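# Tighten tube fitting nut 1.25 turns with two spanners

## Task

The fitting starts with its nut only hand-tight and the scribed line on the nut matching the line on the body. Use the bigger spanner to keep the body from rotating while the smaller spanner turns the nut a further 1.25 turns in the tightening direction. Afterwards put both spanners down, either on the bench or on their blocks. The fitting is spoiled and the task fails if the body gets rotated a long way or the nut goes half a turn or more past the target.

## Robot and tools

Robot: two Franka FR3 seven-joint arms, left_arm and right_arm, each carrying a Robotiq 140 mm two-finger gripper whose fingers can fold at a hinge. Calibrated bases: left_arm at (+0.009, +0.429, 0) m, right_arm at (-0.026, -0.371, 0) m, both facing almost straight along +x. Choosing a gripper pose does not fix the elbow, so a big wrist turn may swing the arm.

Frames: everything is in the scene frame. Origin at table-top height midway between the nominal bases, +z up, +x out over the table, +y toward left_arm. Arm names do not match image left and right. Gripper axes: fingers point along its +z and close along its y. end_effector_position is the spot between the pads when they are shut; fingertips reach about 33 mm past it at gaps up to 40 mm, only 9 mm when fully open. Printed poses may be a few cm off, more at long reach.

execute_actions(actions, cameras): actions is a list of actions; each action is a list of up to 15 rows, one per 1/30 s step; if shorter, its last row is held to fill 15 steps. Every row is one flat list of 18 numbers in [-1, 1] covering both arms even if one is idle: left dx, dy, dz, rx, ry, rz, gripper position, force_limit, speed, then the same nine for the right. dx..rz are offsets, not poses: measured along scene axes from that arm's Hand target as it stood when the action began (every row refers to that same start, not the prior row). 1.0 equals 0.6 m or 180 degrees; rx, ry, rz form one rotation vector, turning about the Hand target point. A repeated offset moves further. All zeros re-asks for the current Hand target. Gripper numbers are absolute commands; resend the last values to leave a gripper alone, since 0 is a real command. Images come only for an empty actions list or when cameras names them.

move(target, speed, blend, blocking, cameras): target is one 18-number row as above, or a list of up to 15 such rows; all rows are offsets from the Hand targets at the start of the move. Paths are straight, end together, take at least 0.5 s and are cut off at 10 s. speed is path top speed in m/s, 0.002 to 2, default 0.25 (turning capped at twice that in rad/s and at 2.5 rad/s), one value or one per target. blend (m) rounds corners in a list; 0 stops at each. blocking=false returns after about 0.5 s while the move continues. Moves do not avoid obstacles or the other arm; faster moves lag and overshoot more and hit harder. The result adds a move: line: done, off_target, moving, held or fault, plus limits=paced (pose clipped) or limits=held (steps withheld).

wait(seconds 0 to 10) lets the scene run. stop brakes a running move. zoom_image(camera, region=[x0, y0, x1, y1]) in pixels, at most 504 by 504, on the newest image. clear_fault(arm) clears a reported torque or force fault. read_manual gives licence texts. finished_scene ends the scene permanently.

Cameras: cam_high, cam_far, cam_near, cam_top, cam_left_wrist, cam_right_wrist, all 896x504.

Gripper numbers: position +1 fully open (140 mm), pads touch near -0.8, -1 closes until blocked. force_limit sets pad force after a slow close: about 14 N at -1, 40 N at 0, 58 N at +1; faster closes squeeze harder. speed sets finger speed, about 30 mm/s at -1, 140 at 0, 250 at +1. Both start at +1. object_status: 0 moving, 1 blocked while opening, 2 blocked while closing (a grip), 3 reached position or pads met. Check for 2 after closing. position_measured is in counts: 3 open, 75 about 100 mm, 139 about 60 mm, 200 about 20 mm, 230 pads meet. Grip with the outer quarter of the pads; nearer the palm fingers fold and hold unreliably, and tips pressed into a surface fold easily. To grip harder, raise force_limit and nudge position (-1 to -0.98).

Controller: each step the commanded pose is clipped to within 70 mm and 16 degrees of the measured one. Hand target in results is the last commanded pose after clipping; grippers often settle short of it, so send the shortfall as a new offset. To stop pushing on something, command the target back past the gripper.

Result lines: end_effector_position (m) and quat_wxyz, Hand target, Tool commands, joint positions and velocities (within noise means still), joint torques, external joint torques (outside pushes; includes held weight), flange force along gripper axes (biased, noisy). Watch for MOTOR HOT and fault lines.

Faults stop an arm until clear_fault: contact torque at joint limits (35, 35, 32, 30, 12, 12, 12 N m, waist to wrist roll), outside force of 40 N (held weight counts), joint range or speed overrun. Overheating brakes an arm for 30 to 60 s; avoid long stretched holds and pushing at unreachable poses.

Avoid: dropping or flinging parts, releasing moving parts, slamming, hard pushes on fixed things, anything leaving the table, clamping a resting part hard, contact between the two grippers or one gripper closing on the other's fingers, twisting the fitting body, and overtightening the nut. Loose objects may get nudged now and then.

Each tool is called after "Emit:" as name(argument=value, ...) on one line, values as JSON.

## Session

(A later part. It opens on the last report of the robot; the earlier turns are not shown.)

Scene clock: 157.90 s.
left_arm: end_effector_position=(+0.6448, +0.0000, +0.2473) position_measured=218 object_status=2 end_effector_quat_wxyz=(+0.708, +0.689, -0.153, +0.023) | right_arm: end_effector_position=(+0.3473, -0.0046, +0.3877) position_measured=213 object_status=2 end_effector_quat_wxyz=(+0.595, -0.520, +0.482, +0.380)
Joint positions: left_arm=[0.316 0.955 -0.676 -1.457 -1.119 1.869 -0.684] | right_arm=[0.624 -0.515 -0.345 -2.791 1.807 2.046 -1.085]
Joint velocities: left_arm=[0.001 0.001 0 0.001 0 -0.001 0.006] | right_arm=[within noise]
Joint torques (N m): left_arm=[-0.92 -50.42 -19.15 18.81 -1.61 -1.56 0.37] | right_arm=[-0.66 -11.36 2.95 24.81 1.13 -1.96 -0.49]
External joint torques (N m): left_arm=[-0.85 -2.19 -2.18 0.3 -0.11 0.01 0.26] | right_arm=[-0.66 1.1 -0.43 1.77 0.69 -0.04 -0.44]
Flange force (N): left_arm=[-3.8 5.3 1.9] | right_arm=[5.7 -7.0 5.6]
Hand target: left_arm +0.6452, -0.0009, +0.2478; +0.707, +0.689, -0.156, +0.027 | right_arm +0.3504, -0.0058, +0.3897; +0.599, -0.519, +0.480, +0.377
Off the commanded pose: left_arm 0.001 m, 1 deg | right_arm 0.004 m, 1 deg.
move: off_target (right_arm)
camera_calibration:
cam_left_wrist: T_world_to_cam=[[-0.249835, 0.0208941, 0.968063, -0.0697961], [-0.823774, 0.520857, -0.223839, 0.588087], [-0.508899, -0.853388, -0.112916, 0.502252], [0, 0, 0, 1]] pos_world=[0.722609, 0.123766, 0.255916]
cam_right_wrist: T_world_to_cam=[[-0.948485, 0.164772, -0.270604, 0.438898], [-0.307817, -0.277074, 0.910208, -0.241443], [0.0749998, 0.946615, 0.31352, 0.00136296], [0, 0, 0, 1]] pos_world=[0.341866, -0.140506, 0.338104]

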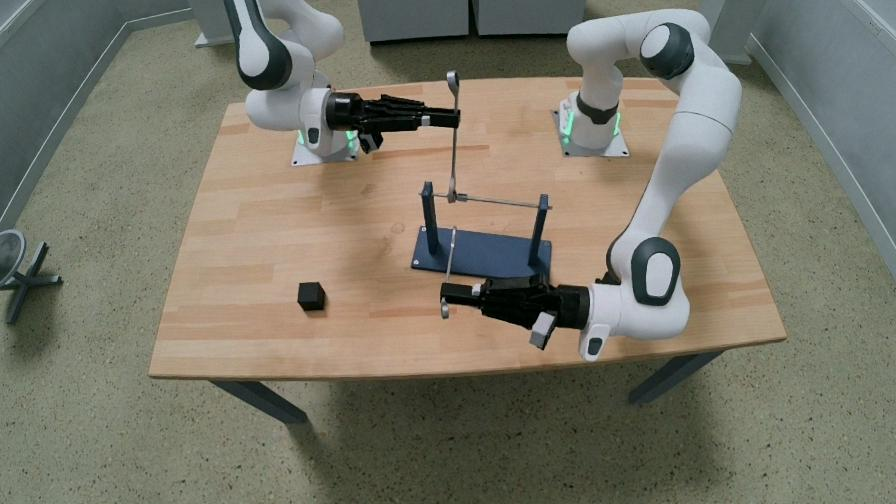

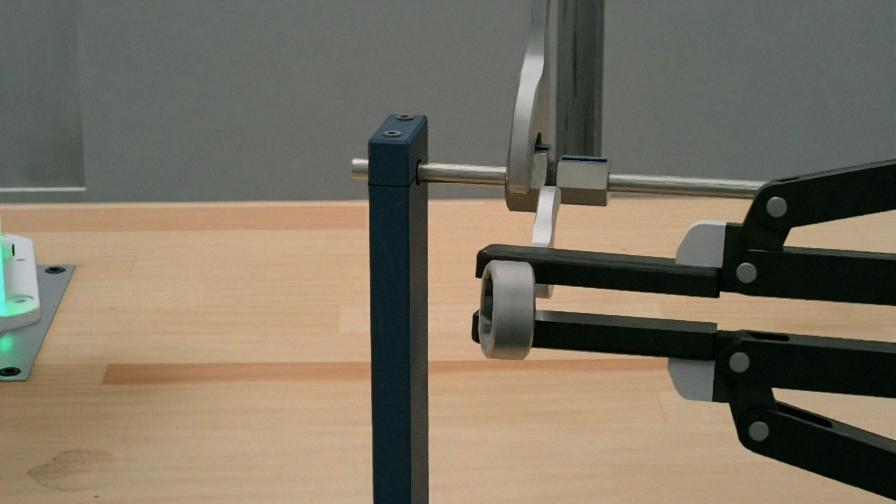

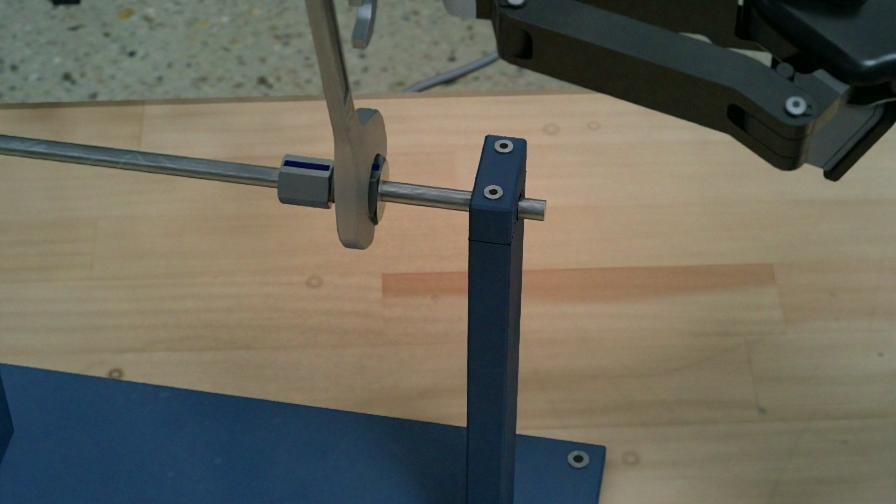

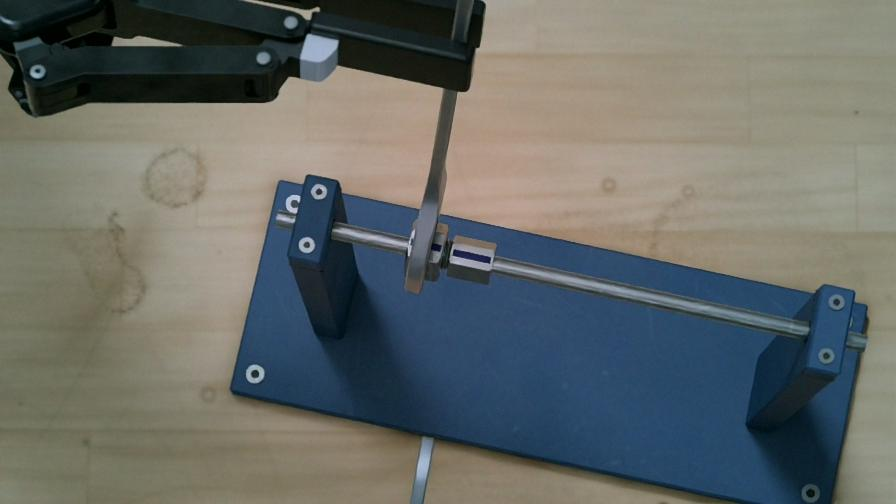

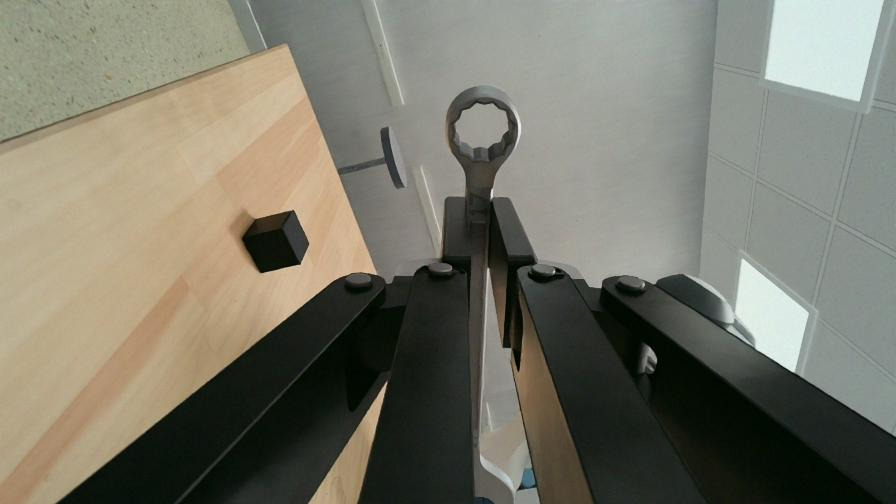

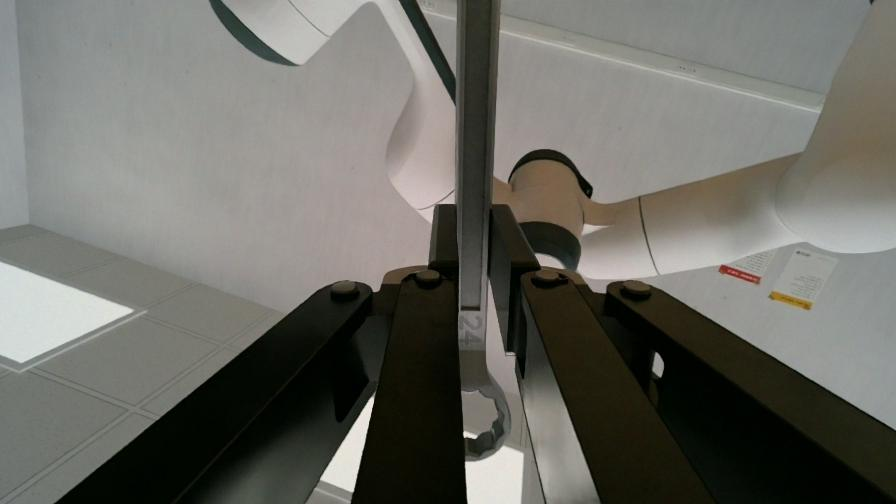

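Emit:
move(target=[-0.1038,0.0252,-0.0142,0,0,0,-0.98,0.2,-1,0,0,0,0,0,0,-0.98,0.3,-1], speed=0.06, cameras=["cam_near","cam_top","cam_far"])

Emit:
zoom_image(camera="cam_near", region=[260, 80, 420, 260])

Emit:
zoom_image(camera="cam_top", region=[400, 220, 540, 340])

Emit:
zoom_image(camera="cam_far", region=[490, 120, 660, 260])

Scene clock: 165.27 s.
left_arm: end_effector_position=(+0.5816, +0.0145, +0.2372) position_measured=218 object_status=2 end_effector_quat_wxyz=(+0.707, +0.690, -0.154, +0.022) | right_arm: end_effector_position=(+0.3473, -0.0046, +0.3877) position_measured=213 object_status=2 end_effector_quat_wxyz=(+0.595, -0.520, +0.482, +0.380)
Joint positions: left_arm=[0.437 0.821 -0.729 -1.749 -1.17 1.9 -0.551] | right_arm=[0.624 -0.515 -0.345 -2.791 1.807 2.046 -1.085]
Joint velocities: left_arm=[0.001 -0.001 0.001 -0.001 0.001 -0.001 0.006] | right_arm=[within noise]
Joint torques (N m): left_arm=[-0.08 -44.02 -19.43 16.61 -2.06 -1.84 0.37] | right_arm=[-0.67 -11.32 2.97 24.86 1.1 -1.96 -0.47]
External joint torques (N m): left_arm=[-0.09 -2.28 -2.82 -0.62 -0.74 -0.03 0.27] | right_arm=[-0.66 1.06 -0.4 1.92 0.66 -0.06 -0.42]
Flange force (N): left_arm=[-9.0 9.4 2.1] | right_arm=[5.5 -7.4 5.7]
Hand target: left_arm +0.5829, +0.0143, +0.2393; +0.707, +0.689, -0.156, +0.027 | right_arm +0.3504, -0.0058, +0.3897; +0.599, -0.519, +0.480, +0.377
Off the commanded pose: left_arm 0.002 m, 1 deg | right_arm 0.004 m, 1 deg.
move: off_target (right_arm)
Images, in order (width x height): cam_far 896x504, cam_near 896x504, cam_top 896x504.

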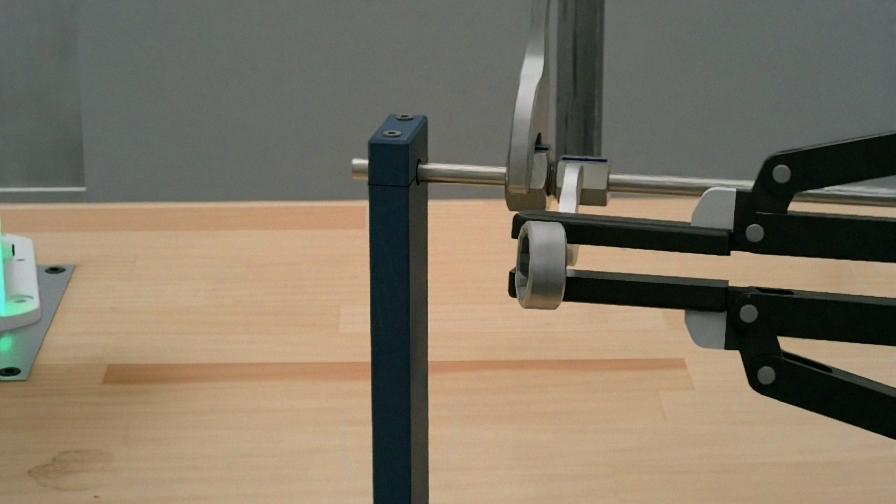

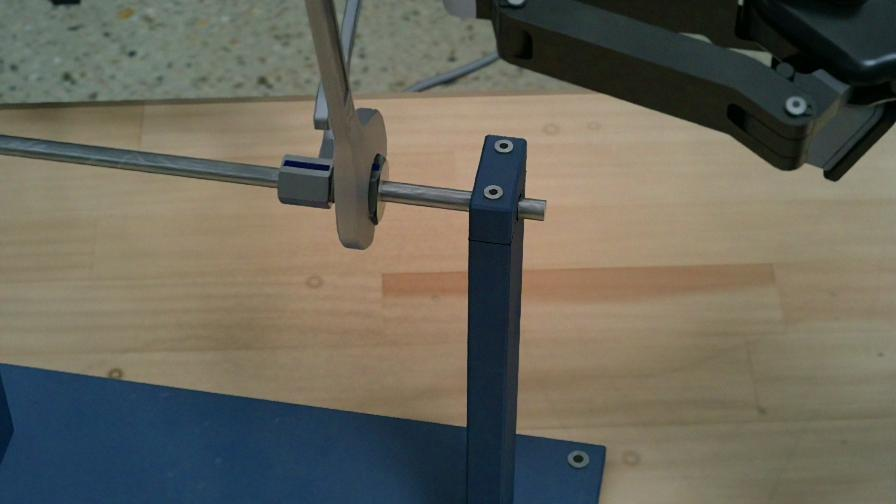

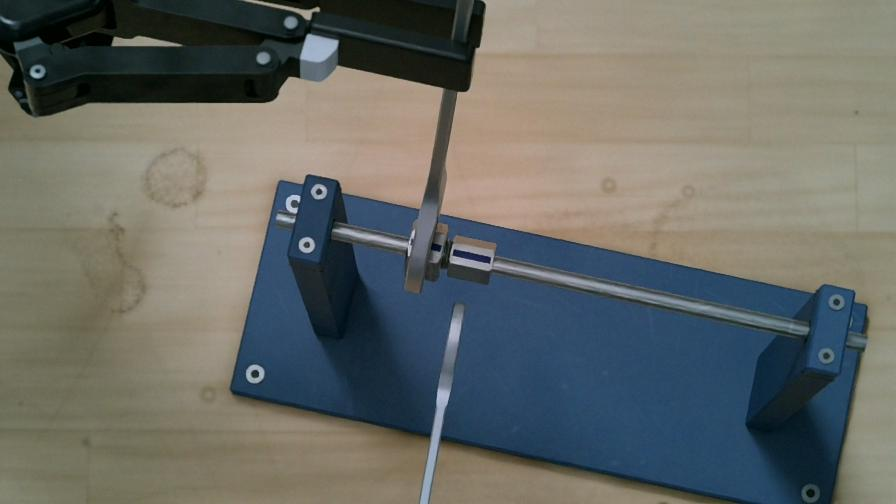

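Scaled by 2.800 from the camera's 896x504 image, which has a finer 1280x720 frame.

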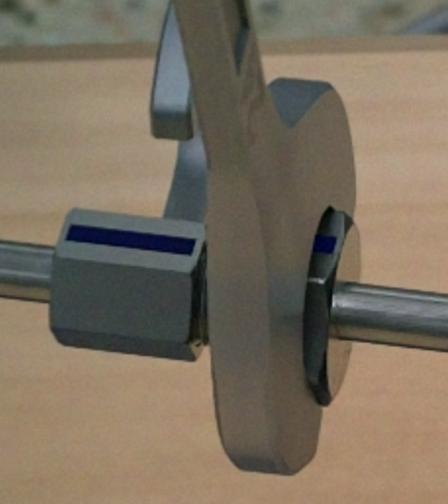

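Scaled by 3.600 from the camera's 896x504 image, which has a finer 1280x720 frame.

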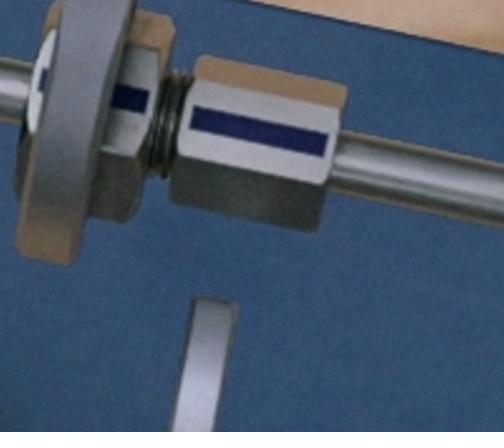

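Scaled by 2.965 from the camera's 896x504 image, which has a finer 1280x720 frame.

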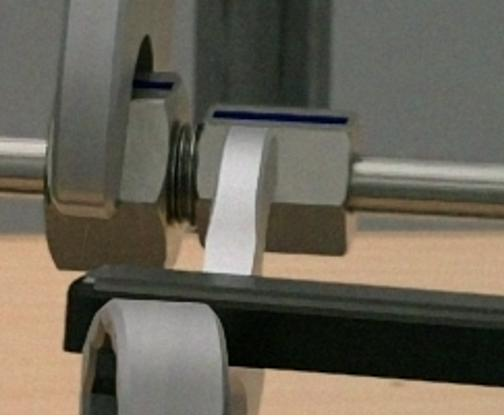

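Emit:
move(target=[-0.0229,0.0068,0.0023,0,0,0,-0.98,0.2,-1,0,0,0,0,0,0,-0.98,0.3,-1], speed=0.04, cameras=["cam_near","cam_top","cam_far"])

Emit:
zoom_image(camera="cam_near", region=[260, 80, 420, 260])

Emit:
zoom_image(camera="cam_top", region=[400, 220, 540, 340])

Emit:
zoom_image(camera="cam_far", region=[500, 120, 640, 240])

Scene clock: 169.17 s.
left_arm: end_effector_position=(+0.5678, +0.0186, +0.2386) position_measured=218 object_status=2 end_effector_quat_wxyz=(+0.707, +0.690, -0.154, +0.022) | right_arm: end_effector_position=(+0.3473, -0.0046, +0.3877) position_measured=213 object_status=2 end_effector_quat_wxyz=(+0.595, -0.520, +0.482, +0.380)
Joint positions: left_arm=[0.467 0.788 -0.744 -1.808 -1.182 1.901 -0.528] | right_arm=[0.624 -0.515 -0.345 -2.791 1.807 2.046 -1.085]
Joint velocities: left_arm=[0 -0.001 0 -0.003 0 0.001 0.006] | right_arm=[within noise]
Joint torques (N m): left_arm=[-0.03 -42.6 -19.18 16.44 -2.1 -1.87 0.36] | right_arm=[-0.67 -11.34 2.95 24.86 1.13 -1.96 -0.49]
External joint torques (N m): left_arm=[0.01 -2.46 -2.84 -0.51 -0.82 -0.02 0.26] | right_arm=[-0.73 1.05 -0.49 1.87 0.69 -0.03 -0.43]
Flange force (N): left_arm=[-8.8 10.1 2.1] | right_arm=[5.6 -7.3 5.5]
Hand target: left_arm +0.5692, +0.0183, +0.2406; +0.707, +0.689, -0.156, +0.027 | right_arm +0.3504, -0.0058, +0.3897; +0.599, -0.519, +0.480, +0.377
Off the commanded pose: left_arm 0.002 m, 1 deg | right_arm 0.004 m, 1 deg.
move: off_target (right_arm)
Images, in order (width x height): cam_far 896x504, cam_near 896x504, cam_top 896x504.

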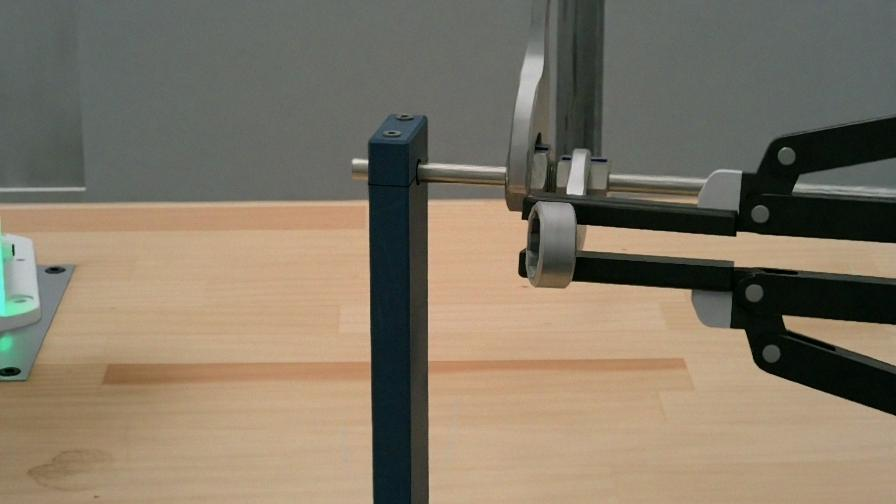

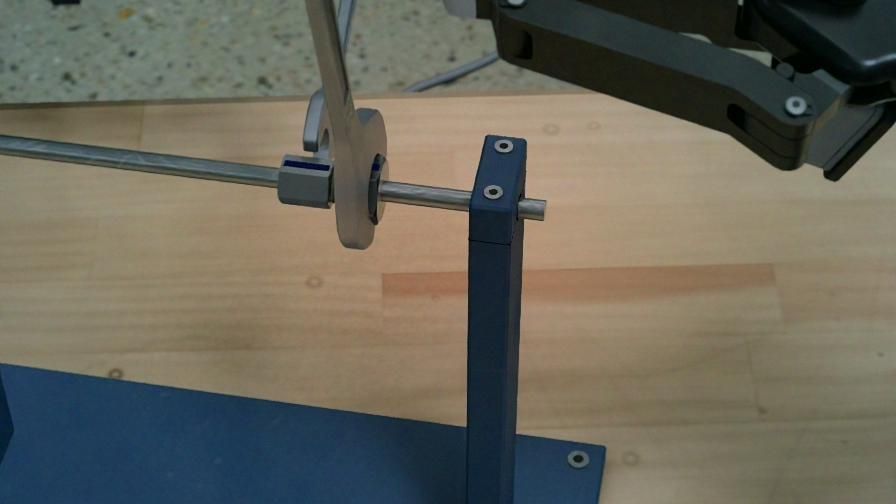

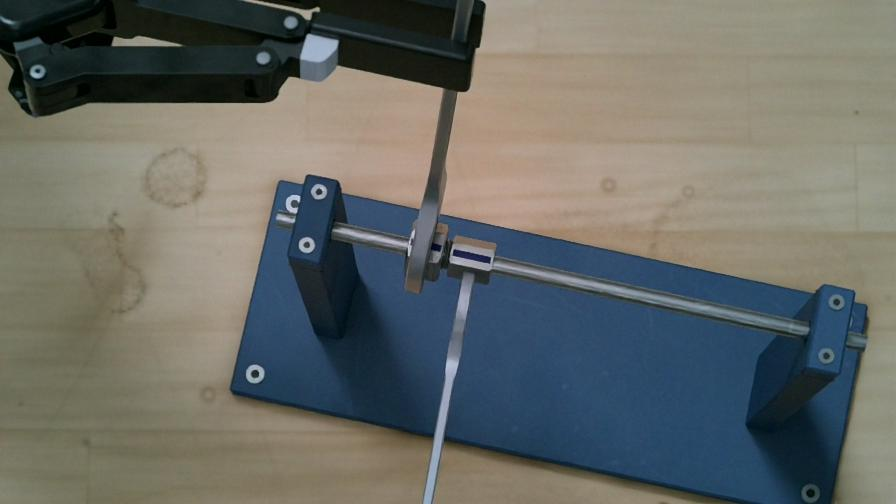

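Scaled by 2.800 from the camera's 896x504 image, which has a finer 1280x720 frame.

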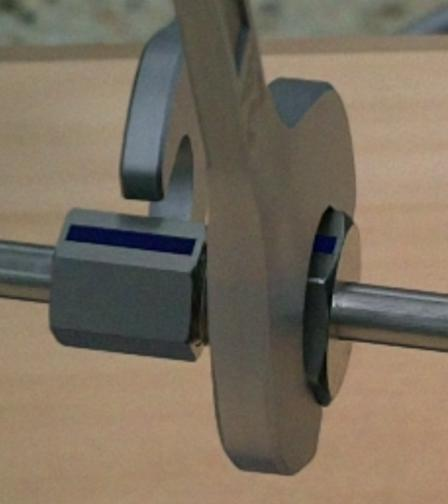

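Scaled by 3.600 from the camera's 896x504 image, which has a finer 1280x720 frame.

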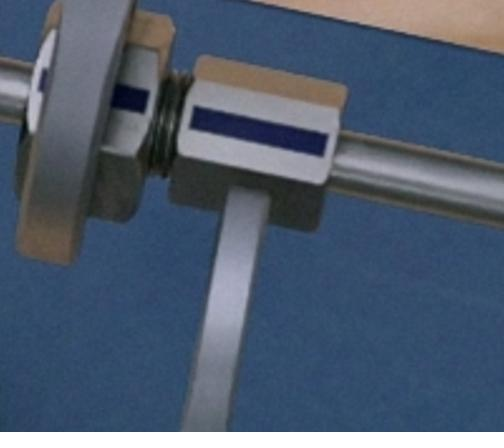

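Scaled by 3.600 from the camera's 896x504 image, which has a finer 1280x720 frame.

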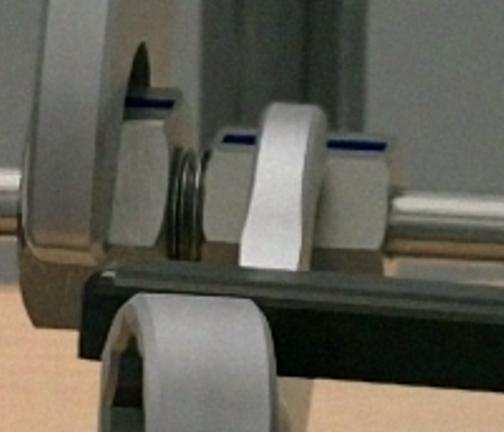

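Emit:
move(target=[-0.0229,0.0045,0,0,0,0,-0.98,0.2,-1,0,0,0,0,0,0,-0.98,0.3,-1], speed=0.025, cameras=["cam_near","cam_top","cam_far"])

Emit:
zoom_image(camera="cam_near", region=[260, 80, 420, 260])

Emit:
zoom_image(camera="cam_top", region=[400, 220, 540, 340])

Emit:
zoom_image(camera="cam_far", region=[500, 120, 640, 240])

Scene clock: 171.20 s.
left_arm: end_effector_position=(+0.5567, +0.0224, +0.2390) position_measured=218 object_status=2 end_effector_quat_wxyz=(+0.707, +0.691, -0.153, +0.025) | right_arm: end_effector_position=(+0.3473, -0.0046, +0.3877) position_measured=213 object_status=2 end_effector_quat_wxyz=(+0.595, -0.520, +0.482, +0.380)
Joint positions: left_arm=[0.496 0.759 -0.76 -1.862 -1.197 1.907 -0.504] | right_arm=[0.624 -0.515 -0.345 -2.791 1.807 2.046 -1.085]
Joint torques (N m): left_arm=[-0.84 -40.82 -19.02 14.95 -1.47 -2.35 0.48] | right_arm=[-0.64 -11.38 2.94 24.87 1.13 -1.95 -0.5]
External joint torques (N m): left_arm=[-0.91 -1.97 -3 -1.95 -0.22 -0.47 0.38] | right_arm=[-0.57 1.09 -0.37 1.81 0.67 -0.05 -0.44]
Flange force (N): left_arm=[-11.5 10.0 2.3] | right_arm=[5.6 -7.1 5.8]
Hand target: left_arm +0.5554, +0.0210, +0.2406; +0.707, +0.689, -0.156, +0.027 | right_arm +0.3504, -0.0058, +0.3897; +0.599, -0.519, +0.480, +0.377
Off the commanded pose: left_arm 0.002 m, 0 deg | right_arm 0.004 m, 1 deg.
move: off_target (right_arm)
Images, in order (width x height): cam_far 896x504, cam_near 896x504, cam_top 896x504.

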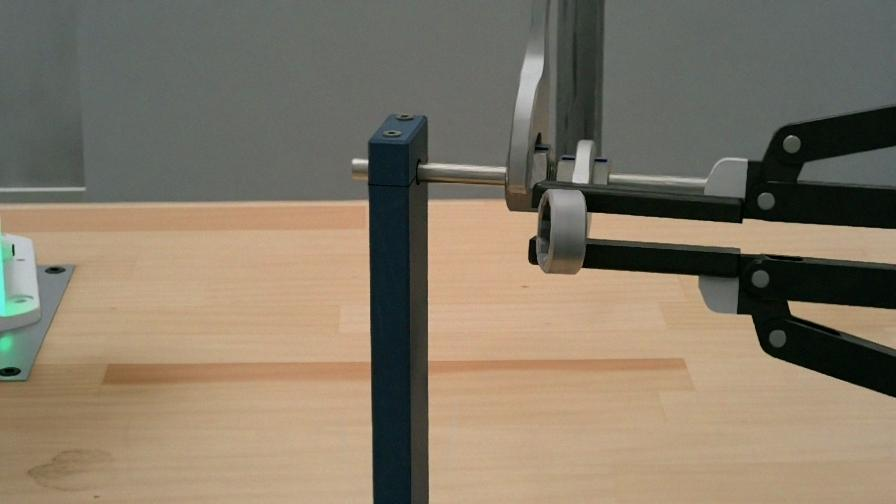

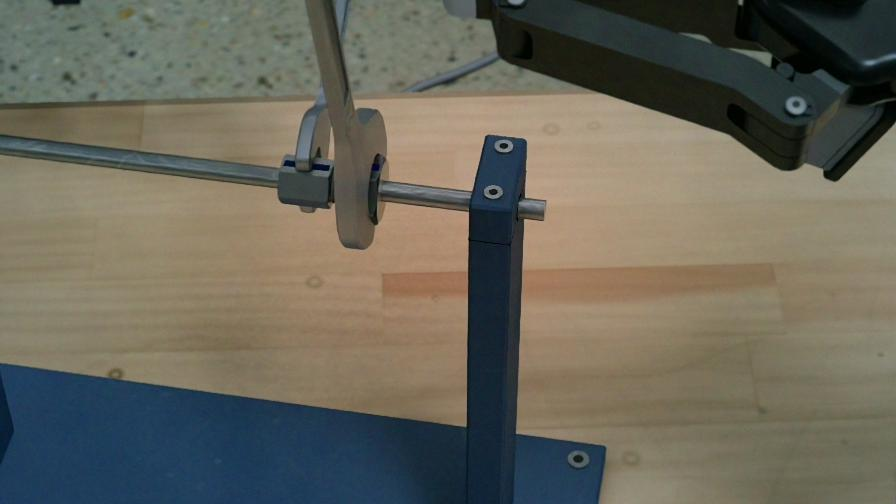

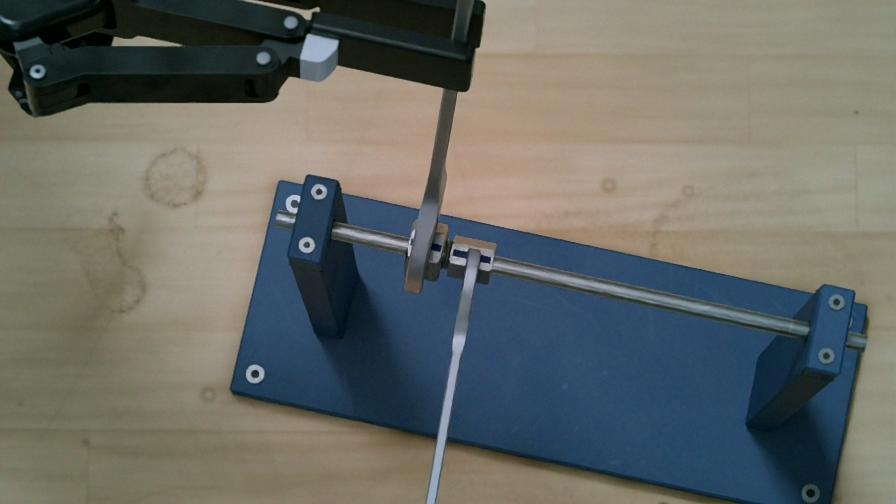

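Scaled by 2.800 from the camera's 896x504 image, which has a finer 1280x720 frame.

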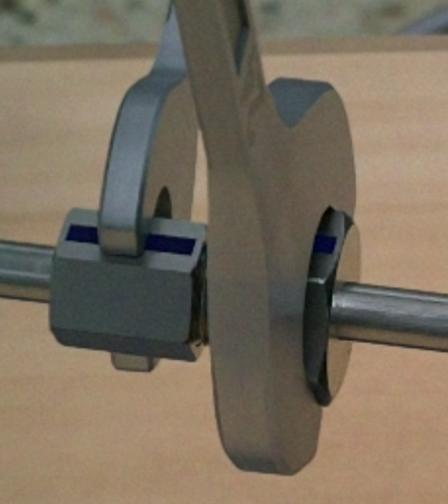

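Scaled by 3.600 from the camera's 896x504 image, which has a finer 1280x720 frame.

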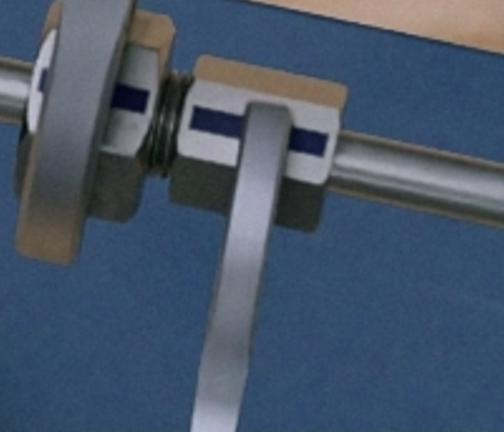

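Scaled by 3.600 from the camera's 896x504 image, which has a finer 1280x720 frame.

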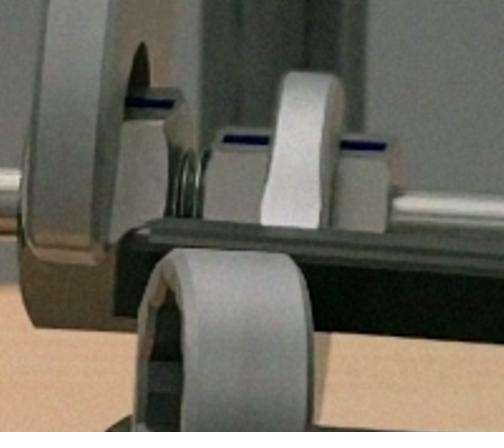

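Emit:
move(target=[-0.0066,0.0012,0,0,0,0,-0.98,0.2,-1,0,0,0,0,0,0,-0.98,0.3,-1], speed=0.025, cameras=["cam_near","cam_top","cam_far"])

Emit:
zoom_image(camera="cam_top", region=[400, 220, 540, 340])

Emit:
zoom_image(camera="cam_near", region=[260, 120, 380, 240])

Scene clock: 174.90 s.
left_arm: end_effector_position=(+0.5539, +0.0235, +0.2393) position_measured=218 object_status=2 end_effector_quat_wxyz=(+0.706, +0.691, -0.152, +0.026) | right_arm: end_effector_position=(+0.3473, -0.0046, +0.3877) position_measured=213 object_status=2 end_effector_quat_wxyz=(+0.595, -0.520, +0.482, +0.380)
Joint positions: left_arm=[0.505 0.751 -0.766 -1.877 -1.201 1.91 -0.497] | right_arm=[0.624 -0.515 -0.345 -2.791 1.807 2.046 -1.085]
Joint velocities: left_arm=[0.003 0.001 -0.005 -0.001 -0.001 0.002 0.004] | right_arm=[within noise]
Joint torques (N m): left_arm=[-0.99 -40.13 -19.39 14.73 -1.12 -2.56 0.41] | right_arm=[-0.64 -11.37 2.96 24.83 1.12 -1.96 -0.48]
External joint torques (N m): left_arm=[-0.95 -1.74 -3.33 -2.09 0.12 -0.65 0.31] | right_arm=[-0.67 0.94 -0.46 1.91 0.68 -0.05 -0.43]
Flange force (N): left_arm=[-11.2 9.8 2.0] | right_arm=[5.2 -7.1 5.4]
Hand target: left_arm +0.5515, +0.0218, +0.2406; +0.707, +0.689, -0.156, +0.027 | right_arm +0.3504, -0.0058, +0.3897; +0.599, -0.519, +0.480, +0.377
Off the commanded pose: left_arm 0.003 m, 0 deg | right_arm 0.004 m, 1 deg.
move: off_target (right_arm)
Images, in order (width x height): cam_far 896x504, cam_near 896x504, cam_top 896x504.

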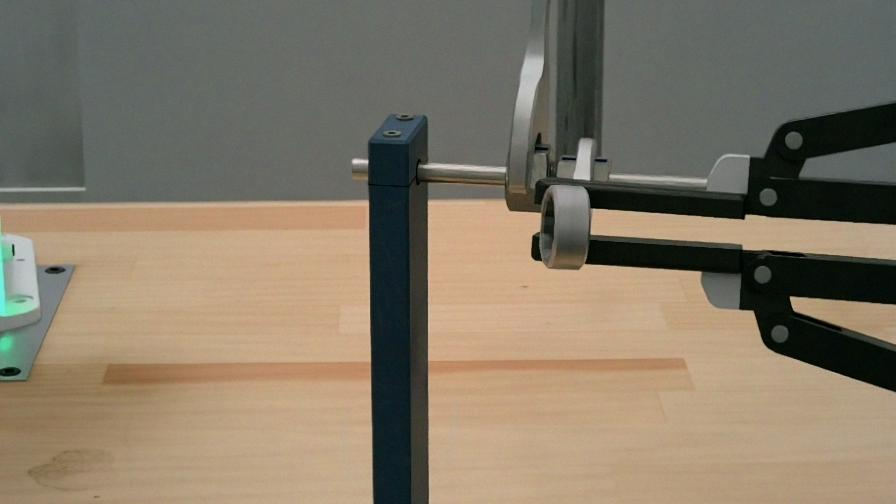

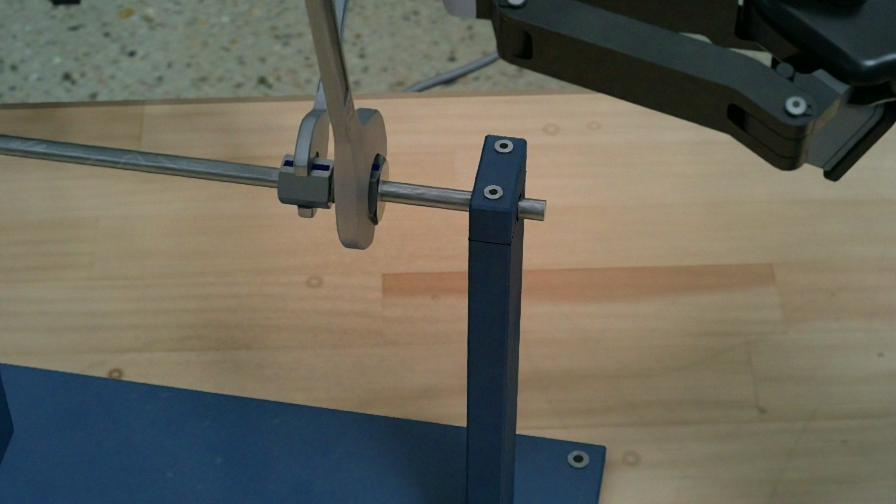

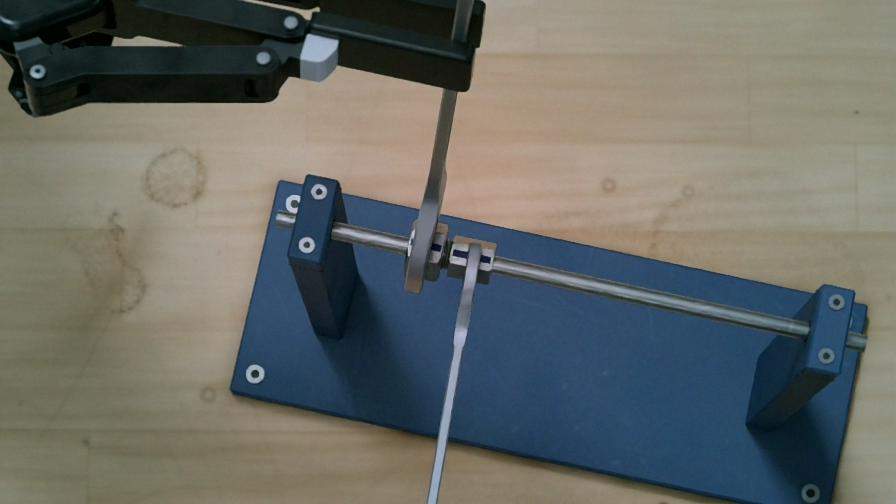

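Scaled by 3.600 from the camera's 896x504 image, which has a finer 1280x720 frame.

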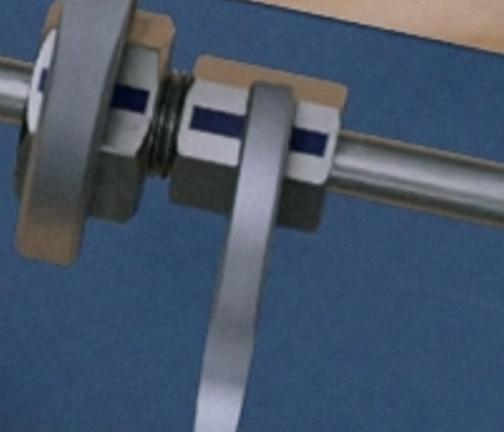

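Scaled by 4.200 from the camera's 896x504 image, which has a finer 1280x720 frame.

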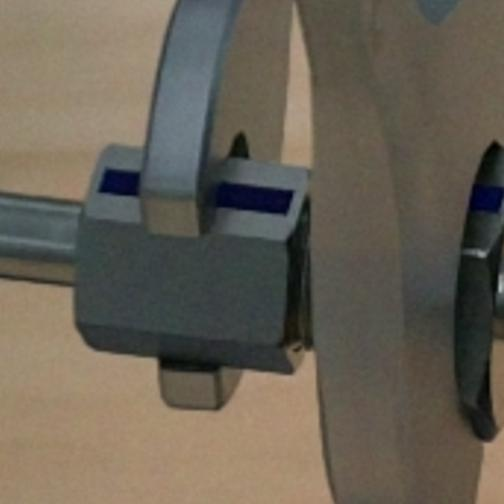

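Emit:
move(target=[[-0.0025,0.0005,0,0,0,0,-0.98,0.2,-1,0,0,0,0,0,0,-0.98,0.3,-1],[-0.0225,0.0042,0.0597,-0.01525,-0.0819,0,-0.98,0.2,-1,0,0,0,0,0,0,-0.98,0.3,-1]], speed=0.04, blend=0.001, cameras=["cam_near","cam_top","cam_far"])

Emit:
zoom_image(camera="cam_top", region=[400, 220, 540, 340])

Emit:
zoom_image(camera="cam_near", region=[260, 100, 420, 260])

Scene clock: 181.90 s.
left_arm: end_effector_position=(+0.5416, +0.0265, +0.2742) position_measured=218 object_status=2 end_effector_quat_wxyz=(+0.697, +0.666, -0.238, +0.118) | right_arm: end_effector_position=(+0.3473, -0.0046, +0.3876) position_measured=213 object_status=2 end_effector_quat_wxyz=(+0.595, -0.520, +0.482, +0.380)
Joint positions: left_arm=[0.609 0.684 -0.875 -1.949 -1.204 1.931 -0.273] | right_arm=[0.624 -0.515 -0.345 -2.791 1.807 2.046 -1.085]
Joint velocities: left_arm=[0 -0.001 0 -0.001 -0.001 0 0.004] | right_arm=[within noise]
Joint torques (N m): left_arm=[-1.1 -36.32 -19.75 15.82 -1.22 -2.89 0.45] | right_arm=[-0.63 -11.37 2.96 24.87 1.13 -1.96 -0.49]
External joint torques (N m): left_arm=[-1.07 -1.88 -3.59 -1.35 0.01 -1.05 0.34] | right_arm=[-0.67 1 -0.47 1.89 0.69 -0.04 -0.43]
Flange force (N): left_arm=[-6.8 11.8 1.6] | right_arm=[5.4 -7.2 5.5]
Hand target: left_arm +0.5380, +0.0243, +0.2765; +0.697, +0.663, -0.245, +0.119 | right_arm +0.3504, -0.0058, +0.3897; +0.599, -0.519, +0.480, +0.377
Off the commanded pose: left_arm 0.005 m, 1 deg | right_arm 0.004 m, 1 deg.
move: off_target (left_arm, right_arm); blend cut to 0.0008 m at target 1
Images, in order (width x height): cam_far 896x504, cam_near 896x504, cam_top 896x504.

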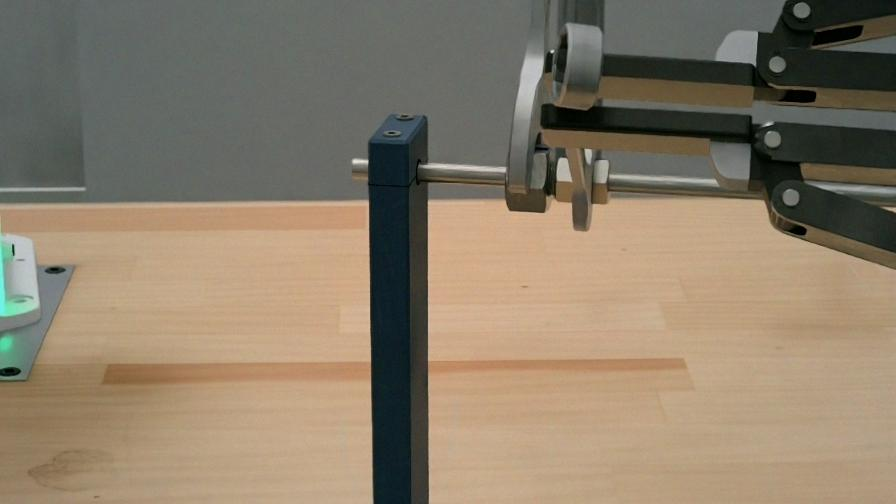

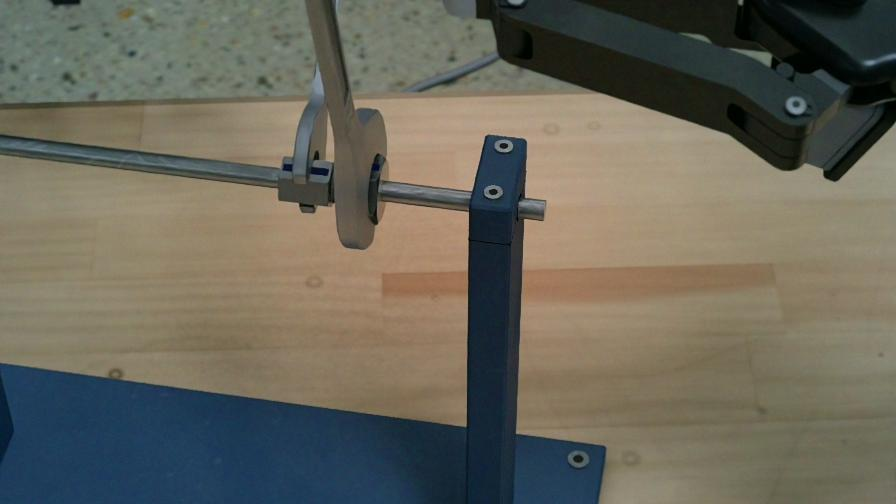

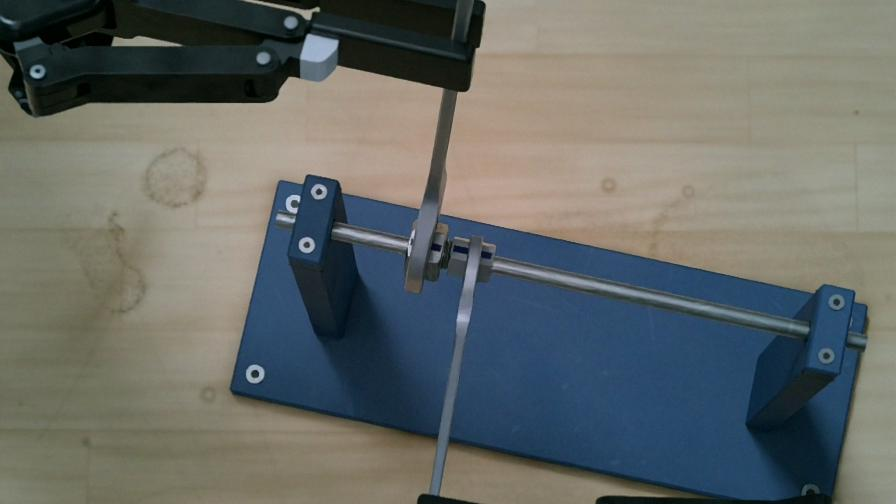

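Scaled by 3.600 from the camera's 896x504 image, which has a finer 1280x720 frame.

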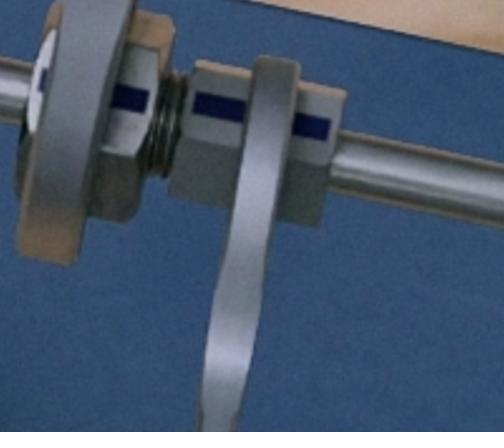

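Scaled by 3.150 from the camera's 896x504 image, which has a finer 1280x720 frame.

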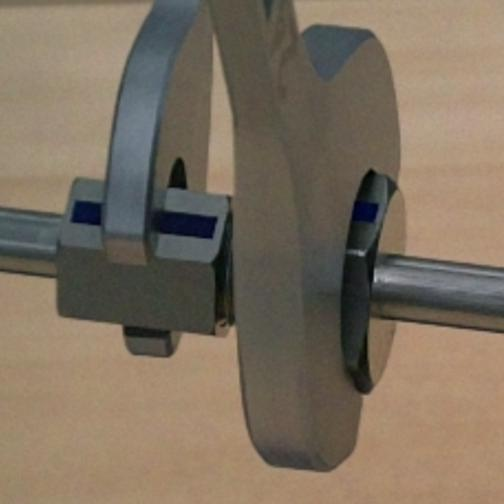

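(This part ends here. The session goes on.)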